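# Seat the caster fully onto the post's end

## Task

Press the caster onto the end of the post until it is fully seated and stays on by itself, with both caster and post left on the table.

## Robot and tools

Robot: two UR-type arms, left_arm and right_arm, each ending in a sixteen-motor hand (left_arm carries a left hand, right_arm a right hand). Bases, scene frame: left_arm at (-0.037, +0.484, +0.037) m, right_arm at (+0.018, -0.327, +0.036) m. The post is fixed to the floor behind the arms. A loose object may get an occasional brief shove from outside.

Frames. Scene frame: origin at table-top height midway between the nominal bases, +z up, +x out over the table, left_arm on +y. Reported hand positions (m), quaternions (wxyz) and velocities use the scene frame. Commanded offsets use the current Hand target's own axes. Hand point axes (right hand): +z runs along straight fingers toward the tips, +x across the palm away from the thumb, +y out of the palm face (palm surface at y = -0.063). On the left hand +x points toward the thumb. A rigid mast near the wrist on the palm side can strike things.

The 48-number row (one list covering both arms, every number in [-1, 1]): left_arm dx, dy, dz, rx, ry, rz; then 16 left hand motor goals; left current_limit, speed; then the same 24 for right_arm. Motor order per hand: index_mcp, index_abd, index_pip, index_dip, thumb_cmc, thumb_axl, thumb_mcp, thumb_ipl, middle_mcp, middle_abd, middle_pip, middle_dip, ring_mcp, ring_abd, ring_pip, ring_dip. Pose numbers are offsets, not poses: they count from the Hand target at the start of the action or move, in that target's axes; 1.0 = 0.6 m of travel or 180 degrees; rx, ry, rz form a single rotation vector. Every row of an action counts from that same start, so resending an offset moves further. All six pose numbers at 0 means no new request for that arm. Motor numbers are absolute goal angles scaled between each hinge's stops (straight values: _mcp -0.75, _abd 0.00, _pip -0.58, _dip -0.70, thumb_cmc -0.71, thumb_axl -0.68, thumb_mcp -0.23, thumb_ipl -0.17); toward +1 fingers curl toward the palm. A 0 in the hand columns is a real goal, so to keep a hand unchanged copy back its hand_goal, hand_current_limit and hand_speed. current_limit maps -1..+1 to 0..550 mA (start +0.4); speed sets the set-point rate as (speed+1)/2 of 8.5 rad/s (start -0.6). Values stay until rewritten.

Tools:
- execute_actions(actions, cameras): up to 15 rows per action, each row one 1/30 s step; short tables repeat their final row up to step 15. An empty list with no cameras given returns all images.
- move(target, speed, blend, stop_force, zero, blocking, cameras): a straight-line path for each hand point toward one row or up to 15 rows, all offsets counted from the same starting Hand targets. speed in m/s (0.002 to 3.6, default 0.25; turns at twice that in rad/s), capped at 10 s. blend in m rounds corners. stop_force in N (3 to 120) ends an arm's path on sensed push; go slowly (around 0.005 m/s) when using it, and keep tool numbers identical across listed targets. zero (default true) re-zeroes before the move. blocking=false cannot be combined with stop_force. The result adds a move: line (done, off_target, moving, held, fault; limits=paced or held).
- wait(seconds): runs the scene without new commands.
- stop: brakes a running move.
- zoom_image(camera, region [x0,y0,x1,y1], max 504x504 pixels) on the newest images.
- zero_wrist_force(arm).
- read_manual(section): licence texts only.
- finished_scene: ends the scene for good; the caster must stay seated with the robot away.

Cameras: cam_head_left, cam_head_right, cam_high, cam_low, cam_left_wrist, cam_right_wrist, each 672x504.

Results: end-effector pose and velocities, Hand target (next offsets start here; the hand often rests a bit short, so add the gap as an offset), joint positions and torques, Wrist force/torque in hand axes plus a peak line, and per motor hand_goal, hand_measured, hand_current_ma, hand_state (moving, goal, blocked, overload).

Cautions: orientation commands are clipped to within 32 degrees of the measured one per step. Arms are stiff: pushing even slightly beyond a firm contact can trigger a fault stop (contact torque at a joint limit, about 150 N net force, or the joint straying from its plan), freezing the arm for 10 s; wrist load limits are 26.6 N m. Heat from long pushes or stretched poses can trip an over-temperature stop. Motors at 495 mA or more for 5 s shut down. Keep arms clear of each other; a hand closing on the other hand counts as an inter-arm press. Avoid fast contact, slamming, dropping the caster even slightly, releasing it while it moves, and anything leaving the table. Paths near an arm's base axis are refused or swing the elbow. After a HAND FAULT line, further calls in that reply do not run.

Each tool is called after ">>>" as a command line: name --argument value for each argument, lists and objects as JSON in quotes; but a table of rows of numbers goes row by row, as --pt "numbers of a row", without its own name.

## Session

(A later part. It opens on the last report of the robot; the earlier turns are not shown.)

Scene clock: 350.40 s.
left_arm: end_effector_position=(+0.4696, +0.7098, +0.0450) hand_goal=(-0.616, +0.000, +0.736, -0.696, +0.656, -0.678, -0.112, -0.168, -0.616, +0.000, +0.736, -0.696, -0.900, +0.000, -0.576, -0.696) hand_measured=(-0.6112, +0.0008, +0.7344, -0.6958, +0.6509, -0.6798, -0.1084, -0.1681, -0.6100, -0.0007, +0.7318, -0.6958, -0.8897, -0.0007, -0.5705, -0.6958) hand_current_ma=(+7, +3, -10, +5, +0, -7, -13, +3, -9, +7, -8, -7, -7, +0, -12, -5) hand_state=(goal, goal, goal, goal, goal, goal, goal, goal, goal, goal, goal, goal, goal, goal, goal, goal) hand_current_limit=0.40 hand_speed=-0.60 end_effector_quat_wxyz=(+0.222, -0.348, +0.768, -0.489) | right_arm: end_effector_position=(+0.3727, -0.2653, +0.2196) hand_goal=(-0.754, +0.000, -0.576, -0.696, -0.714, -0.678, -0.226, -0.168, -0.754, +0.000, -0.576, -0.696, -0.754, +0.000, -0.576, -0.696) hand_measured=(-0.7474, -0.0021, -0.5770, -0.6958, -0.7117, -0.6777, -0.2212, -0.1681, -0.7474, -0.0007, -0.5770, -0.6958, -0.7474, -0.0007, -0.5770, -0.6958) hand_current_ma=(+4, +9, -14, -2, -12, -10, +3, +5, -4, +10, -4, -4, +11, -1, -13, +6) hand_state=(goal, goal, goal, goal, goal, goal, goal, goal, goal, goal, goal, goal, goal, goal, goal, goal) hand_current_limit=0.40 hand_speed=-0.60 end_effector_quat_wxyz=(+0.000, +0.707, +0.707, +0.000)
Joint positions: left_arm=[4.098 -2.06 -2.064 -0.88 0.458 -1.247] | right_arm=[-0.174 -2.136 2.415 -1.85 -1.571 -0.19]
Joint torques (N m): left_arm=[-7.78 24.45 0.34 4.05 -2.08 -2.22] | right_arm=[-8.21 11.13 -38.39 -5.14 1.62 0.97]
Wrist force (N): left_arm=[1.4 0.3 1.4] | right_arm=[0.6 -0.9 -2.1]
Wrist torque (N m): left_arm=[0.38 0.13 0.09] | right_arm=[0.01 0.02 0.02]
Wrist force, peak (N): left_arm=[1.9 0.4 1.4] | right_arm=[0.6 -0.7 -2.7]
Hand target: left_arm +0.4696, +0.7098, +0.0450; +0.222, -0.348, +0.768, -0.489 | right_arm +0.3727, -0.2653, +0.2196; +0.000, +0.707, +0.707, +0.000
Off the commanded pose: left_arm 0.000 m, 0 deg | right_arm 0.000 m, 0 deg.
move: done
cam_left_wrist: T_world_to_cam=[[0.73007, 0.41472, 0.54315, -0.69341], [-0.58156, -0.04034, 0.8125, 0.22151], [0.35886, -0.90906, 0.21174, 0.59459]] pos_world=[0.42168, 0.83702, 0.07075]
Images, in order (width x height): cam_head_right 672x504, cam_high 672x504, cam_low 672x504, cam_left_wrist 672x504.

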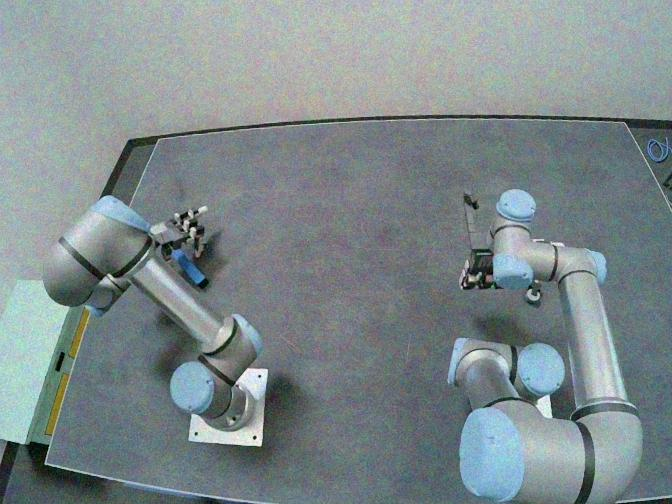

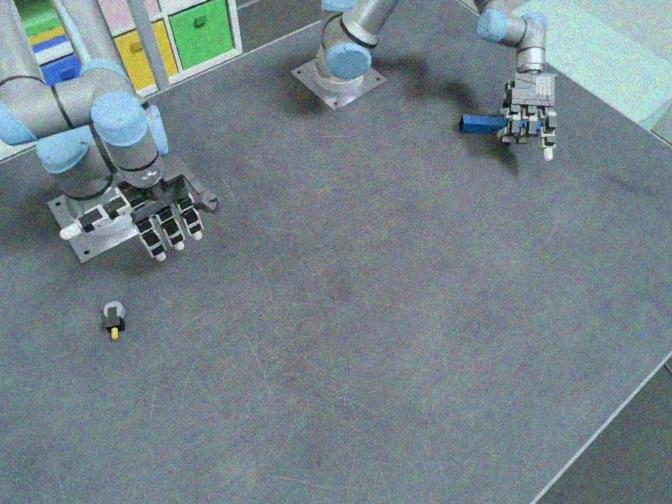

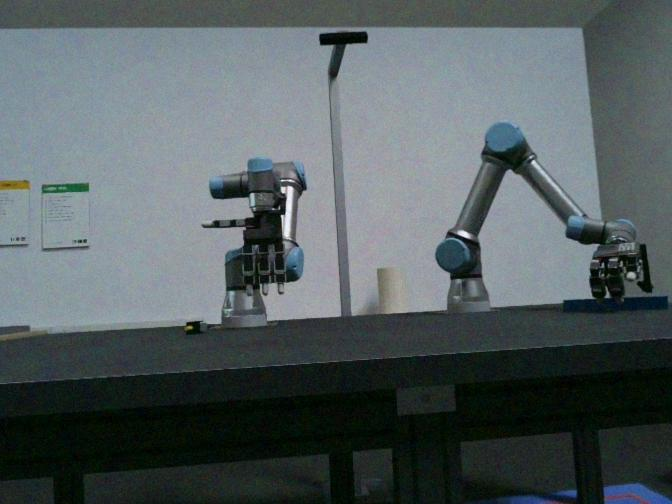

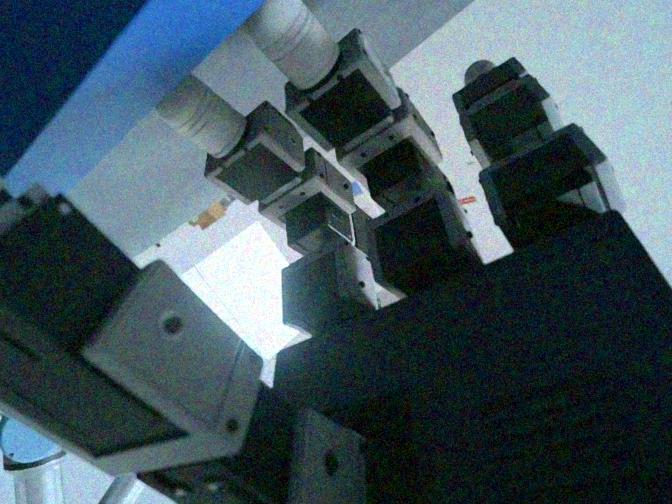

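>>> move --pt "0 0.0151 0.00704 0 0 0 -0.616 0 0.737 -0.696 0.657 -0.677 -0.112 -0.168 -0.616 0 0.737 -0.696 -0.9 0 -0.576 -0.696 0.4 -0.6 0 0 0 0 0 0 -0.754 0 -0.576 -0.696 -0.714 -0.678 -0.226 -0.168 -0.754 0 -0.576 -0.696 -0.754 0 -0.576 -0.696 0.4 -0.6" --pt "0 0.0151 0.00704 0 0 0 -0.34 0 0.577 -0.696 0.657 -0.677 0.0 -0.168 -0.34 0 0.577 -0.696 -0.9 0 -0.576 -0.696 0.2 -0.8 0 0 0 0 0 0 -0.754 0 -0.576 -0.696 -0.714 -0.678 -0.226 -0.168 -0.754 0 -0.576 -0.696 -0.754 0 -0.576 -0.696 0.4 -0.6" --pt "0 0.0151 0.00704 0 0 0 -0.2 0 0.577 -0.696 0.657 -0.677 0.1 -0.168 -0.2 0 0.577 -0.696 -0.9 0 -0.576 -0.696 0.2 -0.8 0 0 0 0 0 0 -0.754 0 -0.576 -0.696 -0.714 -0.678 -0.226 -0.168 -0.754 0 -0.576 -0.696 -0.754 0 -0.576 -0.696 0.4 -0.6" --speed 0.04 --cameras '["cam_high","cam_low","cam_left_wrist","cam_head_right"]'

>>> zoom_image --camera "cam_high" --region '[430, 30, 600, 160]'

>>> zoom_image --camera "cam_low" --region '[550, 220, 672, 330]'

>>> zoom_image --camera "cam_head_right" --region '[120, 180, 230, 300]'

Scene clock: 373.63 s.
left_arm: end_effector_position=(+0.4696, +0.7098, +0.0350) hand_goal=(-0.200, +0.000, +0.576, -0.696, +0.656, -0.678, +0.100, -0.168, -0.200, +0.000, +0.576, -0.696, -0.900, +0.000, -0.576, -0.696) hand_measured=(-0.2783, +0.0008, +0.5637, -0.6996, +0.6509, -0.6798, +0.0410, -0.1805, -0.2807, +0.0008, +0.5637, -0.6996, -0.8897, -0.0007, -0.5718, -0.6958) hand_current_ma=(-63, +6, -9, +1, -9, -1, -64, -7, -90, +5, -7, -3, -1, +2, -10, -8) hand_state=(blocked, goal, goal, goal, goal, goal, blocked, goal, blocked, goal, goal, goal, goal, goal, goal, goal) hand_current_limit=0.20 hand_speed=-0.80 end_effector_quat_wxyz=(+0.222, -0.348, +0.768, -0.489) | right_arm: end_effector_position=(+0.3727, -0.2653, +0.2196) hand_goal=(-0.754, +0.000, -0.576, -0.696, -0.714, -0.678, -0.226, -0.168, -0.754, +0.000, -0.576, -0.696, -0.754, +0.000, -0.576, -0.696) hand_measured=(-0.7474, -0.0007, -0.5770, -0.6958, -0.7129, -0.6777, -0.2203, -0.1681, -0.7486, +0.0008, -0.5782, -0.6958, -0.7486, +0.0008, -0.5757, -0.6958) hand_current_ma=(+2, +4, -15, +2, -9, -5, +2, +7, -4, +10, -8, -8, +7, +2, +4, +6) hand_state=(goal, goal, goal, goal, goal, goal, goal, goal, goal, goal, goal, goal, goal, goal, goal, goal) hand_current_limit=0.40 hand_speed=-0.60 end_effector_quat_wxyz=(+0.000, +0.707, +0.707, +0.000)
Joint positions: left_arm=[4.098 -2.082 -2.067 -0.855 0.458 -1.247] | right_arm=[-0.174 -2.136 2.415 -1.85 -1.571 -0.19]
Joint torques (N m): left_arm=[0.83 26.74 0.77 3.72 0.76 -2.02] | right_arm=[-7.76 10.01 -37.45 -5.18 1.4 0.28]
Wrist force (N): left_arm=[1.5 -4.8 1.1] | right_arm=[0.7 -0.7 -2.2]
Wrist torque (N m): left_arm=[0.11 0.13 0.12] | right_arm=[0.05 0.01 0.02]
Wrist force, peak (N): left_arm=[1.7 -5.1 1.1] | right_arm=[0.8 -0.9 -2.4]
Hand target: left_arm +0.4696, +0.7098, +0.0350; +0.222, -0.348, +0.768, -0.489 | right_arm +0.3727, -0.2653, +0.2196; +0.000, +0.707, +0.707, +0.000
Off the commanded pose: left_arm 0.000 m, 0 deg | right_arm 0.000 m, 0 deg.
move: done
cam_left_wrist: T_world_to_cam=[[0.7301, 0.41472, 0.5431, -0.68799], [-0.58152, -0.04031, 0.81253, 0.2296], [0.35886, -0.90906, 0.21174, 0.59671]] pos_world=[0.42168, 0.83702, 0.06075]
Images, in order (width x height): cam_head_right 672x504, cam_high 672x504, cam_low 672x504, cam_left_wrist 672x504.

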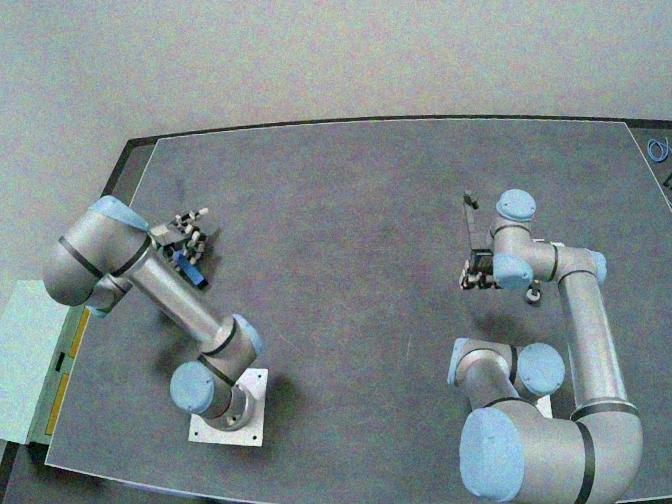

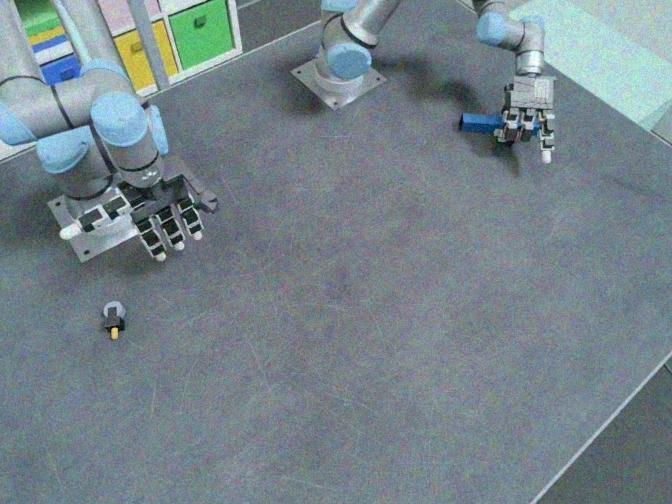

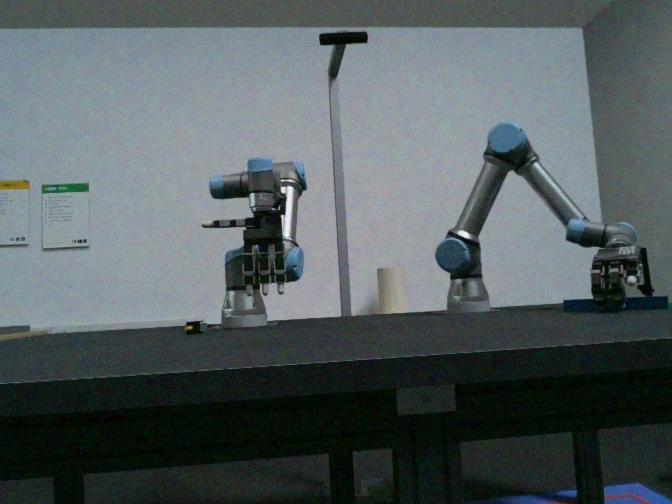

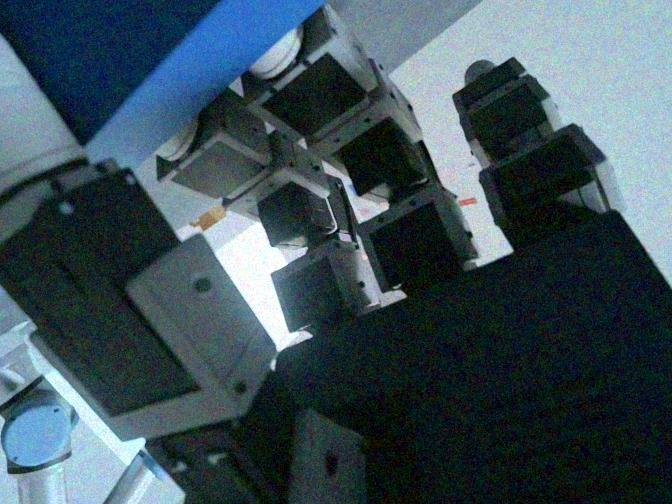

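Scaled by 2.965 from the camera's image (finer frame: 960x720).

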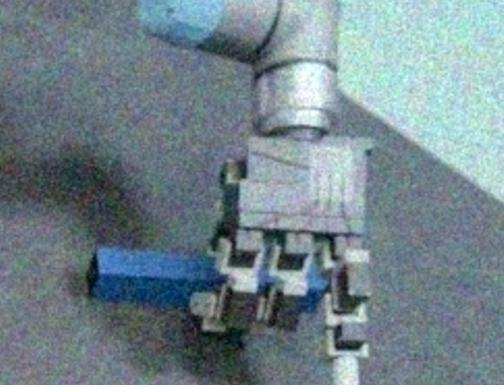

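Scaled by 4.131 from the camera's image (finer frame: 960x720).

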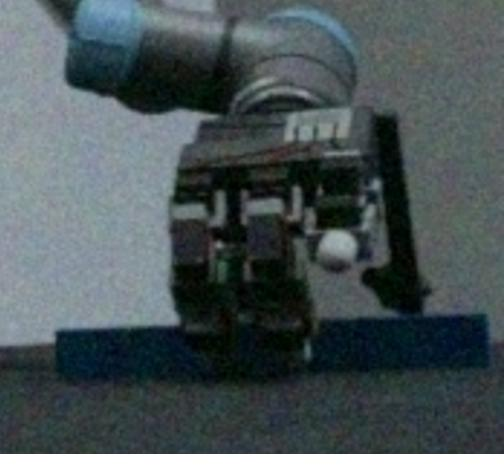

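Scaled by 4.200 from the camera's image (finer frame: 960x720).

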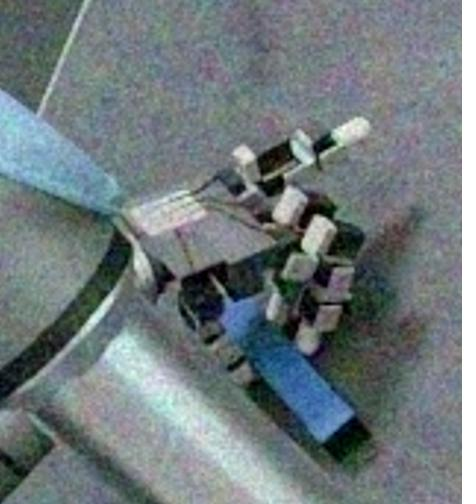

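>>> move --pt "0 0 0 0 0 0 -0.08 0 0.6 -0.68 0.657 -0.677 0.35 -0.1 -0.08 0 0.6 -0.68 -0.9 0 -0.576 -0.696 0.5 -0.8 0 0 0 0 0 0 -0.754 0 -0.576 -0.696 -0.714 -0.678 -0.226 -0.168 -0.754 0 -0.576 -0.696 -0.754 0 -0.576 -0.696 0.4 -0.6" --pt "0 -0.0151 -0.00704 0 0 0 -0.08 0 0.6 -0.68 0.657 -0.677 0.35 -0.1 -0.08 0 0.6 -0.68 -0.9 0 -0.576 -0.696 0.5 -0.8 0 0 0 0 0 0 -0.754 0 -0.576 -0.696 -0.714 -0.678 -0.226 -0.168 -0.754 0 -0.576 -0.696 -0.754 0 -0.576 -0.696 0.4 -0.6" --speed 0.03 --cameras '["cam_high","cam_low","cam_left_wrist","cam_head_right"]'

>>> zoom_image --camera "cam_high" --region '[430, 30, 600, 160]'

>>> zoom_image --camera "cam_low" --region '[550, 220, 672, 330]'

Scene clock: 389.43 s.
left_arm: end_effector_position=(+0.4696, +0.7098, +0.0449) hand_goal=(-0.080, +0.000, +0.600, -0.680, +0.656, -0.678, +0.350, -0.100, -0.080, +0.000, +0.600, -0.680, -0.900, +0.000, -0.576, -0.696) hand_measured=(-0.2614, +0.0052, +0.5458, -0.7111, +0.6496, -0.6809, +0.0380, -0.1691, -0.2578, +0.0037, +0.5432, -0.7124, -0.8897, +0.0008, -0.5718, -0.6958) hand_current_ma=(-306, +12, -38, -14, -5, -1, -411, -85, -306, +9, -53, -16, -7, -10, +0, -7) hand_state=(blocked, goal, blocked, blocked, goal, goal, blocked, blocked, blocked, goal, blocked, blocked, goal, goal, goal, goal) hand_current_limit=0.50 hand_speed=-0.80 end_effector_quat_wxyz=(+0.222, -0.348, +0.768, -0.489) | right_arm: end_effector_position=(+0.3727, -0.2653, +0.2196) hand_goal=(-0.754, +0.000, -0.576, -0.696, -0.714, -0.678, -0.226, -0.168, -0.754, +0.000, -0.576, -0.696, -0.754, +0.000, -0.576, -0.696) hand_measured=(-0.7474, +0.0008, -0.5770, -0.6958, -0.7129, -0.6777, -0.2212, -0.1672, -0.7486, +0.0008, -0.5757, -0.6958, -0.7474, +0.0008, -0.5757, -0.6971) hand_current_ma=(+11, +6, -16, -4, -11, +4, +3, -5, -10, +4, -14, -11, +4, +4, -2, +5) hand_state=(goal, goal, goal, goal, goal, goal, goal, goal, goal, goal, goal, goal, goal, goal, goal, goal) hand_current_limit=0.40 hand_speed=-0.60 end_effector_quat_wxyz=(+0.000, +0.707, +0.707, +0.000)
Joint positions: left_arm=[4.098 -2.06 -2.065 -0.88 0.458 -1.248] | right_arm=[-0.174 -2.136 2.415 -1.85 -1.571 -0.19]
Joint torques (N m): left_arm=[-5.99 38.7 26.6 0.66 -2.27 1.39] | right_arm=[-7.34 11.46 -37.99 -5.04 1.43 -0.18]
Wrist force (N): left_arm=[1.3 1.7 2.4] | right_arm=[0.6 -0.8 -2.4]
Wrist torque (N m): left_arm=[0.44 0.15 0.09] | right_arm=[0.05 0.02 0.01]
Wrist force, peak (N): left_arm=[1.6 -6.1 0.9] | right_arm=[0.2 -0.8 -2.6]
Hand target: left_arm +0.4696, +0.7098, +0.0450; +0.222, -0.348, +0.768, -0.489 | right_arm +0.3727, -0.2653, +0.2196; +0.000, +0.707, +0.707, +0.000
Off the commanded pose: left_arm 0.000 m, 0 deg | right_arm 0.000 m, 0 deg.
move: done
cam_left_wrist: T_world_to_cam=[[0.73012, 0.41479, 0.54303, -0.69342], [-0.58145, -0.04034, 0.81258, 0.22154], [0.35895, -0.90902, 0.21173, 0.59455]] pos_world=[0.42168, 0.83702, 0.07065]
Images, in order (width x height): cam_head_right 672x504, cam_high 672x504, cam_low 672x504, cam_left_wrist 672x504.

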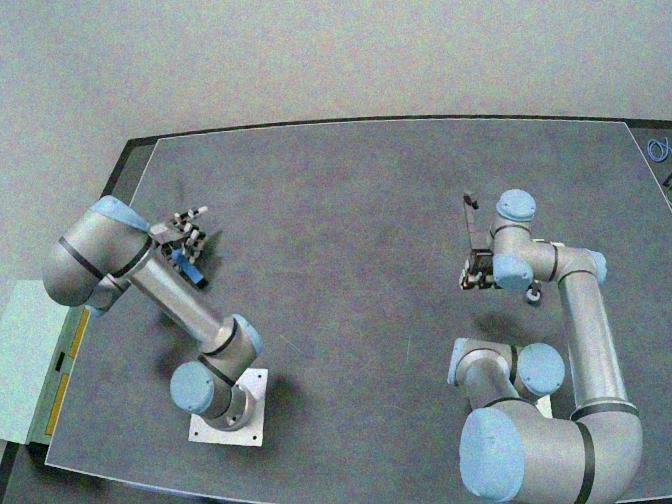

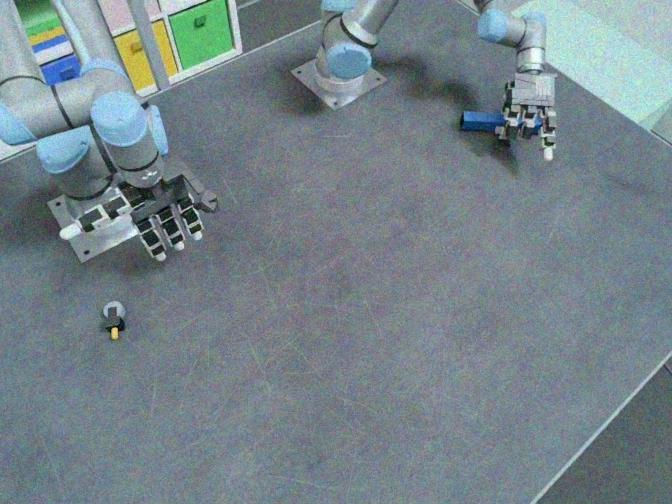

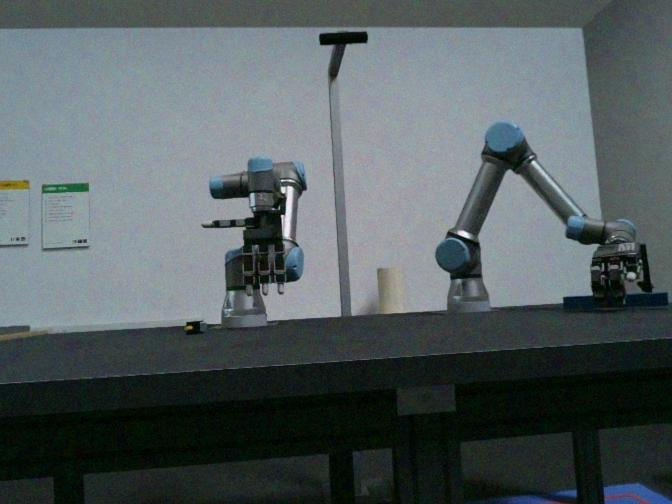

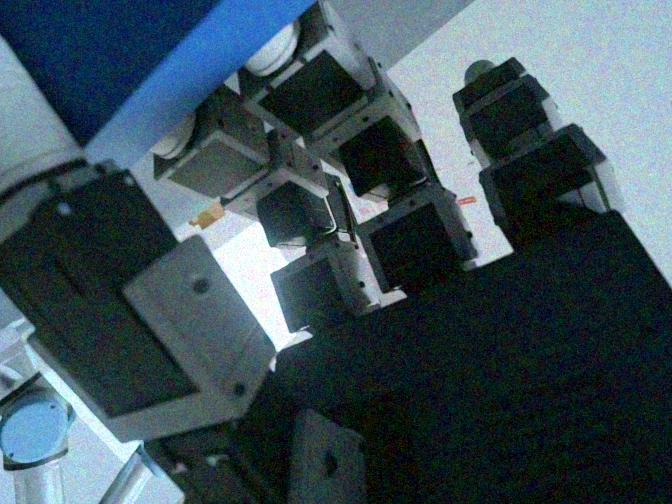

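Scaled by 2.965 from the camera's image (finer frame: 960x720).

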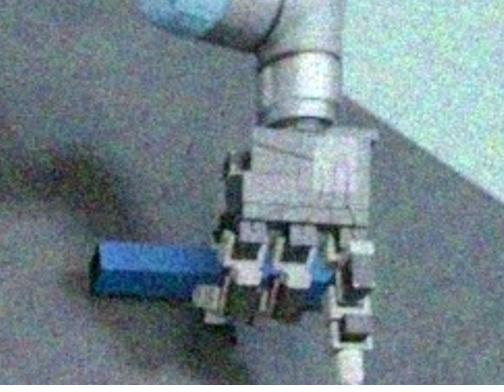

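Scaled by 4.131 from the camera's image (finer frame: 960x720).

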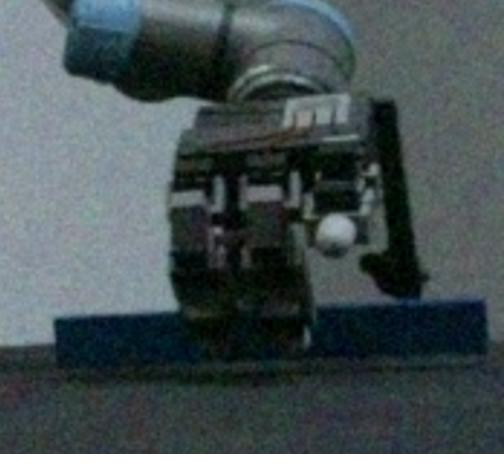

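>>> move --pt "0 -0.0831 -0.0387 0 0 0 -0.08 0 0.6 -0.68 0.657 -0.677 0.35 -0.1 -0.08 0 0.6 -0.68 -0.9 0 -0.576 -0.696 0.5 -0.8 0 0 0 0 0 0 -0.754 0 -0.576 -0.696 -0.714 -0.678 -0.226 -0.168 -0.754 0 -0.576 -0.696 -0.754 0 -0.576 -0.696 0.4 -0.6" --pt "0.5998 -0.2958 0.4177 0 -0.2074 -0.0967 -0.08 0 0.6 -0.68 0.657 -0.677 0.35 -0.1 -0.08 0 0.6 -0.68 -0.9 0 -0.576 -0.696 0.5 -0.8 0 0 0 0 0 0 -0.754 0 -0.576 -0.696 -0.714 -0.678 -0.226 -0.168 -0.754 0 -0.576 -0.696 -0.754 0 -0.576 -0.696 0.4 -0.6" --speed 0.15 --blend '[0.02,0]' --cameras '["all"]'

Scene clock: 413.47 s.
left_arm: end_effector_position=(+0.4598, +0.2400, +0.0999) hand_goal=(-0.080, +0.000, +0.600, -0.680, +0.656, -0.678, +0.350, -0.100, -0.080, +0.000, +0.600, -0.680, -0.900, +0.000, -0.576, -0.696) hand_measured=(-0.2602, +0.0037, +0.5458, -0.7111, +0.6496, -0.6809, +0.0371, -0.1700, -0.2578, +0.0052, +0.5432, -0.7124, -0.8897, -0.0007, -0.5705, -0.6958) hand_current_ma=(-296, +1, -32, -7, -14, -12, -422, -84, -306, +9, -43, -18, -5, +2, -6, -9) hand_state=(blocked, goal, blocked, blocked, goal, goal, blocked, blocked, blocked, goal, blocked, blocked, goal, goal, goal, goal) hand_current_limit=0.50 hand_speed=-0.80 end_effector_quat_wxyz=(-0.380, +0.596, -0.597, +0.380) | right_arm: end_effector_position=(+0.3727, -0.2653, +0.2196) hand_goal=(-0.754, +0.000, -0.576, -0.696, -0.714, -0.678, -0.226, -0.168, -0.754, +0.000, -0.576, -0.696, -0.754, +0.000, -0.576, -0.696) hand_measured=(-0.7486, +0.0008, -0.5770, -0.6958, -0.7117, -0.6777, -0.2212, -0.1681, -0.7474, +0.0008, -0.5770, -0.6958, -0.7474, -0.0007, -0.5770, -0.6958) hand_current_ma=(+8, +7, -12, +2, -2, +4, +2, -5, -6, +8, -8, -2, +12, +9, -10, +5) hand_state=(goal, goal, goal, goal, goal, goal, goal, goal, goal, goal, goal, goal, goal, goal, goal, goal) hand_current_limit=0.40 hand_speed=-0.60 end_effector_quat_wxyz=(+0.000, +0.707, +0.707, +0.000)
Joint positions: left_arm=[2.854 -2.118 -2.324 0.85 1.798 -3.25] | right_arm=[-0.174 -2.136 2.415 -1.85 -1.571 -0.19]
Joint torques (N m): left_arm=[-9.21 22.94 21.58 1.27 2.78 -2.37] | right_arm=[-7.87 10.06 -36.91 -5 1.28 -0.96]
Wrist force (N): left_arm=[1.8 1.9 2.2] | right_arm=[0.5 -0.6 -2.1]
Wrist torque (N m): left_arm=[0.47 0.06 0.14] | right_arm=[0.04 0.02 0.01]
Wrist force, peak (N): left_arm=[1.3 2.9 2.8] | right_arm=[0.6 -0.7 -2.8]
Hand target: left_arm +0.4598, +0.2400, +0.0999; -0.380, +0.596, -0.597, +0.380 | right_arm +0.3727, -0.2653, +0.2196; +0.000, +0.707, +0.707, +0.000
Off the commanded pose: left_arm 0.000 m, 0 deg | right_arm 0.000 m, 0 deg.
move: done
cam_left_wrist: T_world_to_cam=[[0.27646, 0.79265, 0.54339, -0.40342], [-0.4111, -0.41354, 0.81239, 0.16348], [0.86866, -0.44798, 0.21154, -0.18549]] pos_world=[0.33986, 0.30428, 0.12565]
cam_right_wrist: T_world_to_cam=[[0.60587, -0.79549, -0.01091, -0.39869], [-0.53843, -0.42011, 0.73048, -0.11631], [-0.58567, -0.4367, -0.68285, 0.38252]] pos_world=[0.40296, -0.19897, 0.34181]

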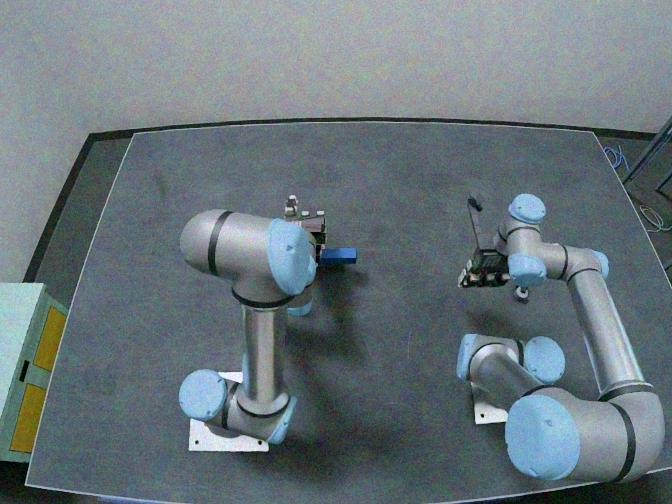

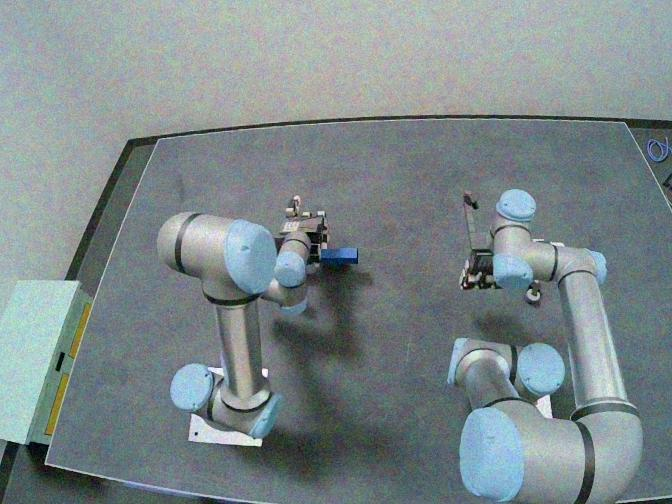

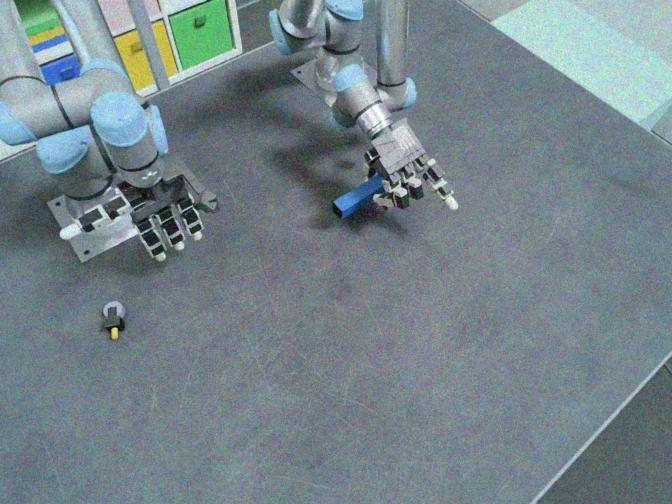

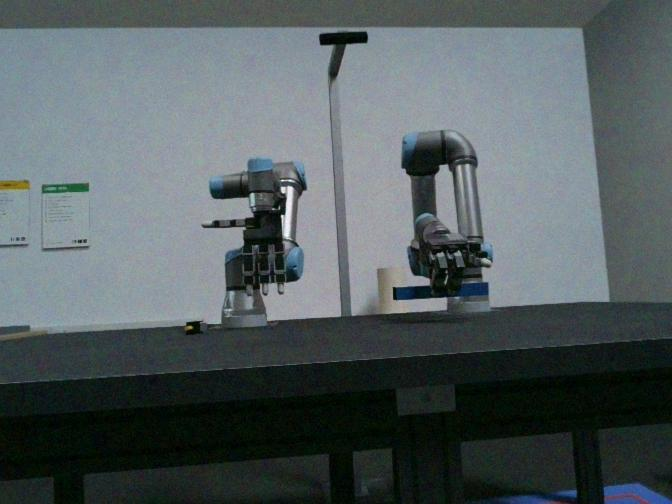

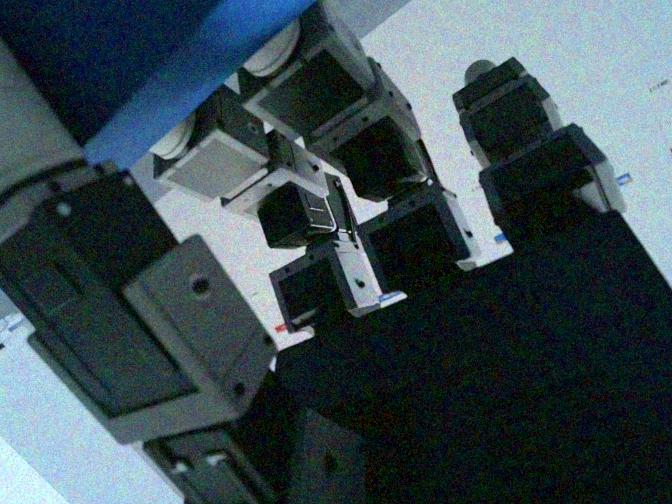

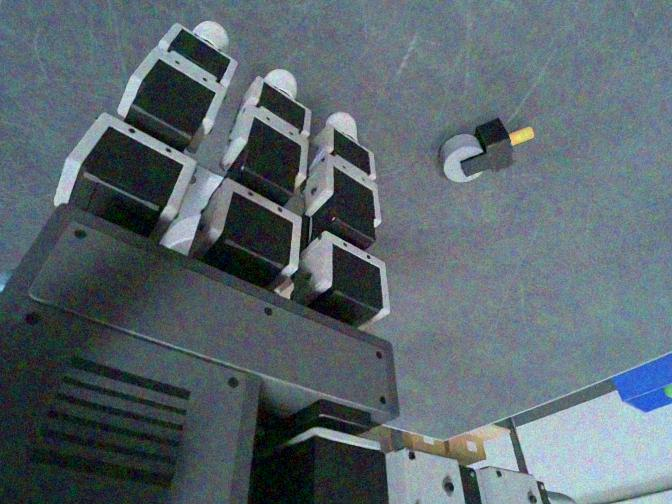

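>>> zoom_image --camera "cam_high" --region '[320, 150, 420, 230]'

>>> zoom_image --camera "cam_head_right" --region '[310, 230, 370, 280]'

>>> zoom_image --camera "cam_low" --region '[380, 260, 500, 330]'

Scaled by 5.040 from the camera's image (finer frame: 960x720).

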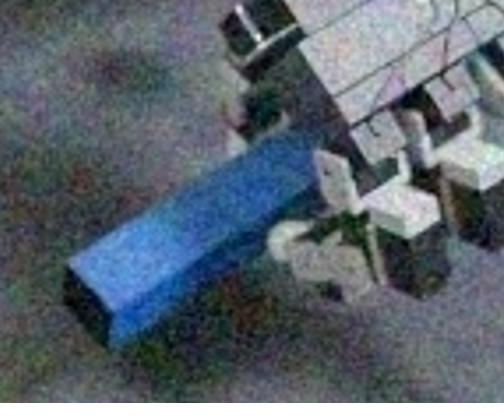

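Scaled by 8.400 from the camera's image (finer frame: 960x720).

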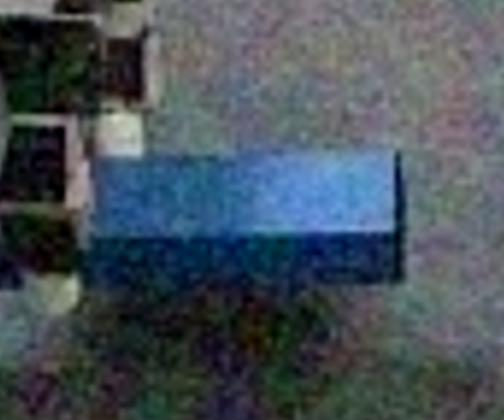

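Scaled by 4.200 from the camera's image (finer frame: 960x720).

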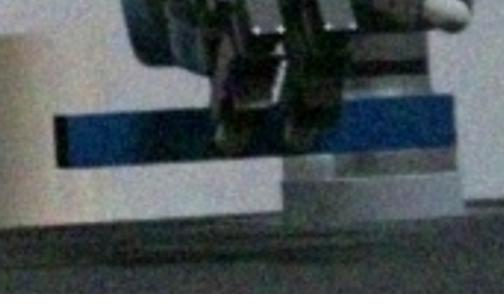

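>>> move --target '[0,0.0967,0.0451,0,0,0,-0.08,0,0.6,-0.68,0.657,-0.677,0.35,-0.1,-0.08,0,0.6,-0.68,-0.9,0,-0.576,-0.696,0.5,-0.8,0,0,0,0,0,0,-0.754,0,-0.576,-0.696,-0.714,-0.678,-0.226,-0.168,-0.754,0,-0.576,-0.696,-0.754,0,-0.576,-0.696,0.4,-0.6]' --speed 0.03 --stop_force 3.5 --cameras '["cam_high","cam_low","cam_head_right"]'

>>> zoom_image --camera "cam_low" --region '[380, 260, 500, 330]'

>>> zoom_image --camera "cam_high" --region '[320, 150, 420, 230]'

Scene clock: 444.17 s.
left_arm: end_effector_position=(+0.4598, +0.2400, +0.0364) hand_goal=(-0.080, +0.000, +0.600, -0.680, +0.656, -0.678, +0.350, -0.100, -0.080, +0.000, +0.600, -0.680, -0.900, +0.000, -0.576, -0.696) hand_measured=(-0.2602, +0.0052, +0.5458, -0.7098, +0.6496, -0.6798, +0.0371, -0.1700, -0.2566, +0.0052, +0.5419, -0.7124, -0.8897, -0.0007, -0.5718, -0.6958) hand_current_ma=(-299, +15, -40, -10, -5, -11, -417, -83, -299, +6, -41, -16, +2, +2, -1, -14) hand_state=(blocked, goal, blocked, blocked, goal, goal, blocked, blocked, blocked, goal, blocked, blocked, goal, goal, goal, goal) hand_current_limit=0.50 hand_speed=-0.80 end_effector_quat_wxyz=(-0.380, +0.596, -0.597, +0.380) | right_arm: end_effector_position=(+0.3727, -0.2653, +0.2196) hand_goal=(-0.754, +0.000, -0.576, -0.696, -0.714, -0.678, -0.226, -0.168, -0.754, +0.000, -0.576, -0.696, -0.754, +0.000, -0.576, -0.696) hand_measured=(-0.7474, -0.0007, -0.5770, -0.6958, -0.7129, -0.6767, -0.2212, -0.1681, -0.7474, -0.0007, -0.5770, -0.6971, -0.7486, -0.0007, -0.5770, -0.6958) hand_current_ma=(+7, +12, -6, -2, -11, -3, -2, -8, -2, +3, -10, -10, +9, +11, -15, +14) hand_state=(goal, goal, goal, goal, goal, goal, goal, goal, goal, goal, goal, goal, goal, goal, goal, goal) hand_current_limit=0.40 hand_speed=-0.60 end_effector_quat_wxyz=(+0.000, +0.707, +0.707, +0.000)
Joint positions: left_arm=[2.854 -2.317 -2.299 1.026 1.798 -3.25] | right_arm=[-0.174 -2.136 2.415 -1.85 -1.571 -0.19]
Joint torques (N m): left_arm=[-5.9 38.63 -5.47 0.81 2.52 -1.9] | right_arm=[-8.27 9.36 -38.22 -5.13 1.33 -1.32]
Wrist force (N): left_arm=[1.5 -0.7 0.7] | right_arm=[0.6 -0.2 -2.6]
Wrist torque (N m): left_arm=[0.31 0.10 0.12] | right_arm=[0.14 0.02 0.02]
Wrist force, peak (N): left_arm=[1.8 -3.2 0.2] | right_arm=[0.7 -0.8 -2.6]
Hand target: left_arm +0.4598, +0.2400, +0.0363; -0.380, +0.596, -0.597, +0.380 | right_arm +0.3727, -0.2653, +0.2196; +0.000, +0.707, +0.707, +0.000
Off the commanded pose: left_arm 0.000 m, 0 deg | right_arm 0.000 m, 0 deg.
move: contact (left_arm)
Images, in order (width x height): cam_head_right 672x504, cam_high 672x504, cam_low 672x504.

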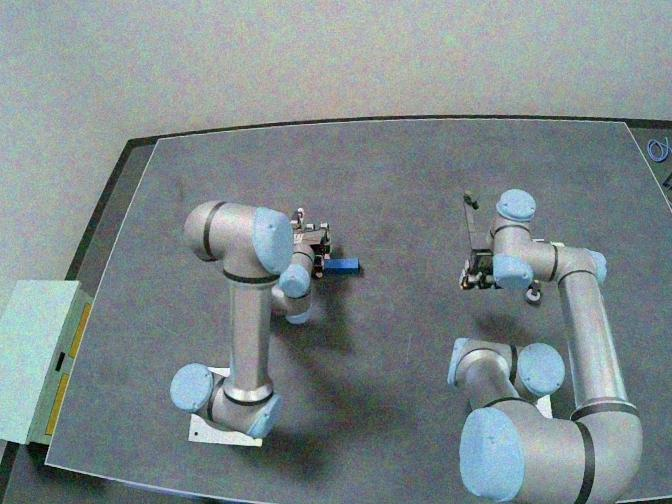

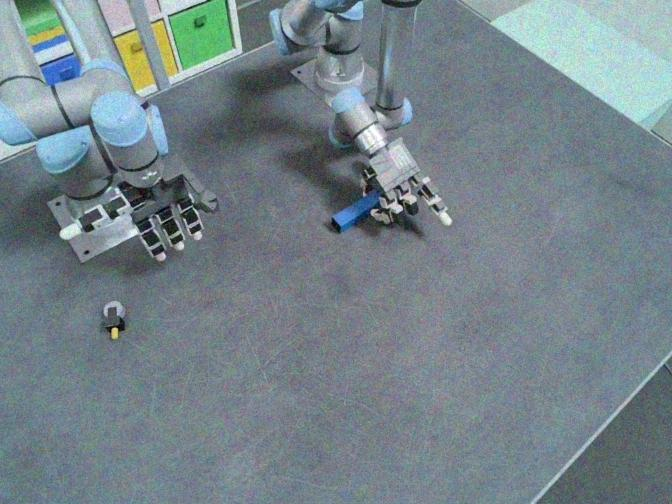

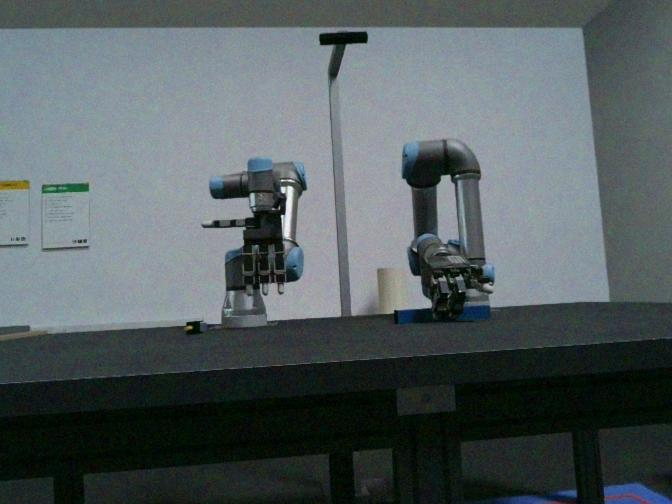

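Scaled by 4.200 from the camera's image (finer frame: 960x720).

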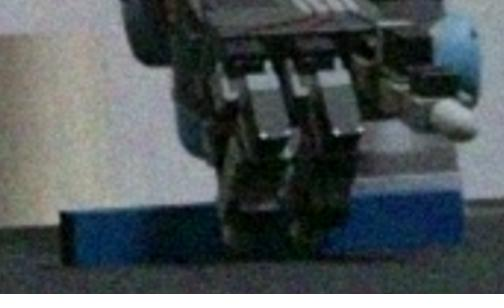

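Scaled by 5.040 from the camera's image (finer frame: 960x720).

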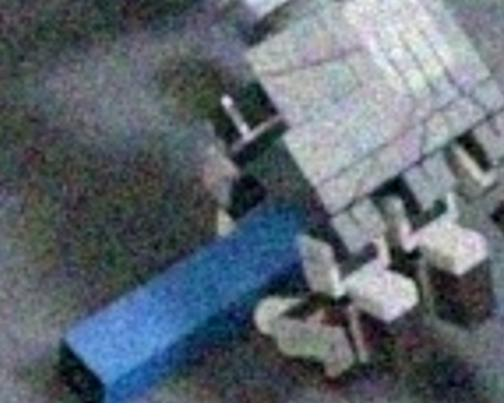

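>>> move --target '[0,0,0,0,0,0,-0.08,0,0.6,-0.68,0.657,-0.677,0.35,-0.1,-0.08,0,0.6,-0.68,-0.9,0,-0.576,-0.696,0.5,-0.8,-0.329,-0.1398,0.1493,0.3235,-0.1952,-0.3064,-0.616,0,0.737,-0.696,0.514,-0.677,-0.112,-0.168,-0.616,0,0.737,-0.696,-0.9,0,-0.576,-0.696,0.4,-0.6]' --speed 0.15 --cameras '["cam_high","cam_low","cam_head_right","cam_head_left","cam_right_wrist"]'

>>> zoom_image --camera "cam_high" --region '[60, 230, 180, 350]'

>>> zoom_image --camera "cam_low" --region '[130, 200, 280, 350]'

Scene clock: 521.23 s.
left_arm: end_effector_position=(+0.4598, +0.2400, +0.0363) hand_goal=(-0.080, +0.000, +0.600, -0.680, +0.656, -0.678, +0.350, -0.100, -0.080, +0.000, +0.600, -0.680, -0.900, +0.000, -0.576, -0.696) hand_measured=(-0.2602, +0.0052, +0.5458, -0.7111, +0.6496, -0.6798, +0.0371, -0.1700, -0.2566, +0.0052, +0.5419, -0.7124, -0.8897, +0.0008, -0.5705, -0.6958) hand_current_ma=(-298, +8, -40, -9, -9, -5, -417, -78, -297, +7, -49, -17, -6, -1, -1, -10) hand_state=(blocked, goal, blocked, blocked, goal, goal, blocked, blocked, blocked, goal, blocked, blocked, goal, goal, goal, goal) hand_current_limit=0.50 hand_speed=-0.80 end_effector_quat_wxyz=(-0.380, +0.596, -0.597, +0.380) | right_arm: end_effector_position=(+0.2889, -0.4627, +0.1301) hand_goal=(-0.616, +0.000, +0.736, -0.696, +0.514, -0.678, -0.112, -0.168, -0.616, +0.000, +0.736, -0.696, -0.900, +0.000, -0.576, -0.696) hand_measured=(-0.6075, +0.0008, +0.7203, -0.6971, +0.5178, -0.6767, -0.1025, -0.1681, -0.6075, -0.0007, +0.7177, -0.7009, -0.8801, -0.0007, -0.5757, -0.6958) hand_current_ma=(+10, +13, -17, -5, -9, +1, +5, -1, -8, +5, -20, -14, +22, +4, -6, +9) hand_state=(goal, goal, goal, goal, goal, goal, goal, goal, goal, goal, goal, goal, goal, goal, goal, goal) hand_current_limit=0.40 hand_speed=-0.60 end_effector_quat_wxyz=(-0.129, +0.202, +0.819, -0.522)
Joint positions: left_arm=[2.854 -2.317 -2.299 1.026 1.798 -3.25] | right_arm=[-0.316 -1.715 2.524 -2.065 -2.681 -1.221]
Joint torques (N m): left_arm=[-5.67 37.41 -8.77 2.31 -0.03 -1.83] | right_arm=[-7.69 -0.97 -4.58 -4.51 -3.53 -1.81]
Wrist force (N): left_arm=[1.3 -0.7 0.8] | right_arm=[1.2 -0.5 -0.1]
Wrist torque (N m): left_arm=[0.33 0.12 0.10] | right_arm=[0.07 -0.04 0.28]
Wrist force, peak (N): left_arm=[1.9 -0.9 0.9] | right_arm=[0.9 -0.8 -2.7]
Hand target: left_arm +0.4598, +0.2400, +0.0363; -0.380, +0.596, -0.597, +0.380 | right_arm +0.2889, -0.4628, +0.1300; -0.129, +0.202, +0.819, -0.522
Off the commanded pose: left_arm 0.000 m, 0 deg | right_arm 0.000 m, 0 deg.
move: done
cam_right_wrist: T_world_to_cam=[[0.81866, -0.15282, -0.55357, -0.19945], [0.57403, 0.18906, 0.79671, -0.22706], [-0.0171, -0.97, 0.2425, -0.34535]] pos_world=[0.28771, -0.32254, 0.15424]
Images, in order (width x height): cam_head_left 672x504, cam_head_right 672x504, cam_high 672x504, cam_low 672x504, cam_right_wrist 672x504.

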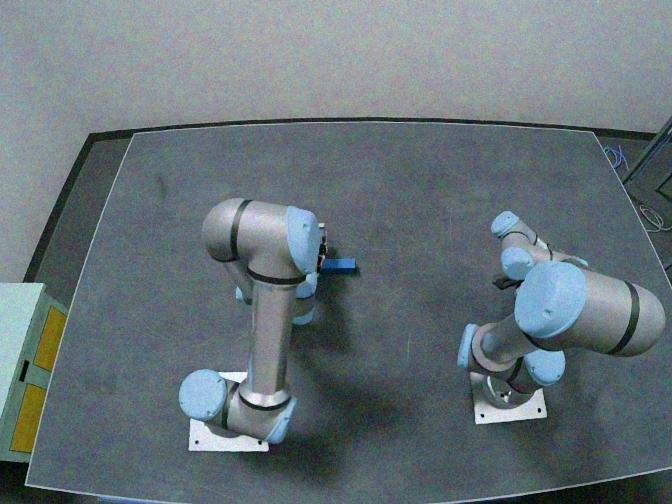

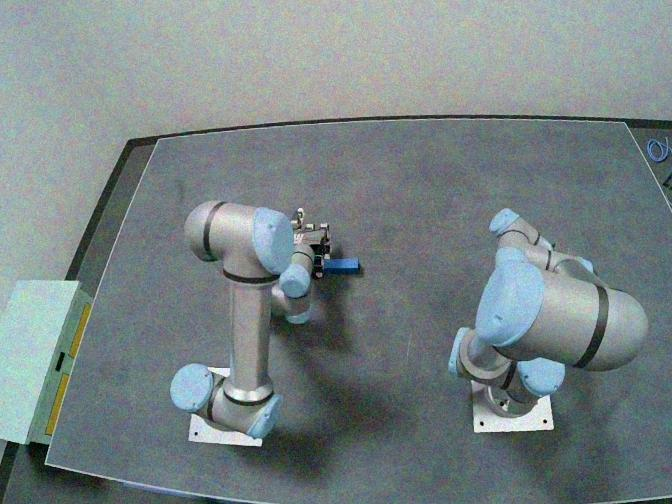

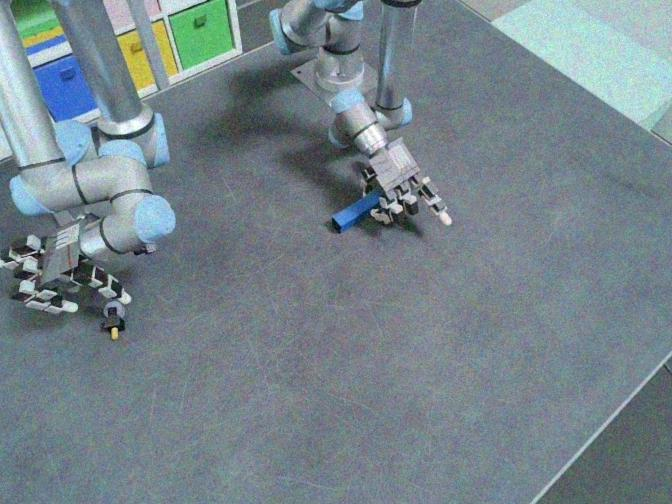

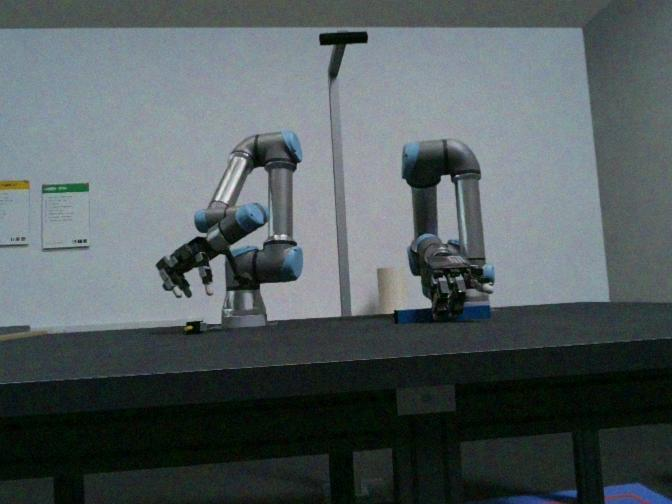

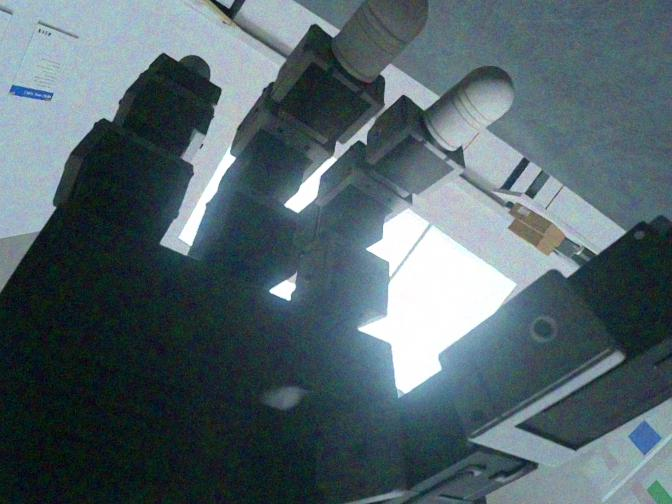

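Scaled by 4.200 from the camera's image (finer frame: 960x720).

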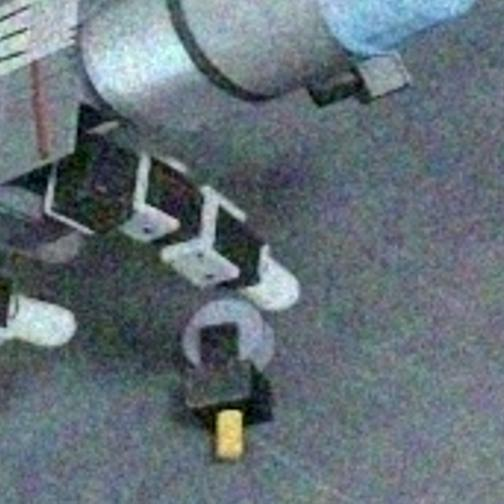

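Scaled by 3.360 from the camera's image (finer frame: 960x720).

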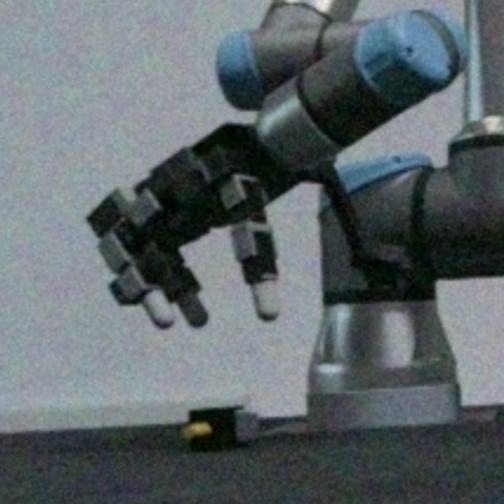

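>>> zoom_image --camera "cam_high" --region '[90, 280, 140, 350]'

>>> zoom_image --camera "cam_low" --region '[170, 280, 230, 340]'

Scaled by 7.200 from the camera's image (finer frame: 960x720).

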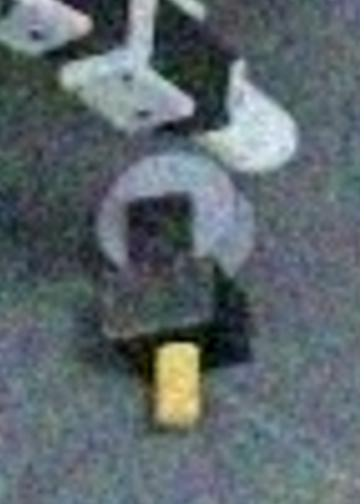

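Scaled by 8.400 from the camera's image (finer frame: 960x720).

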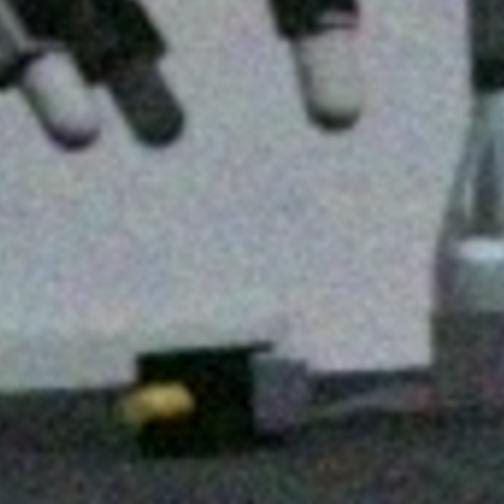

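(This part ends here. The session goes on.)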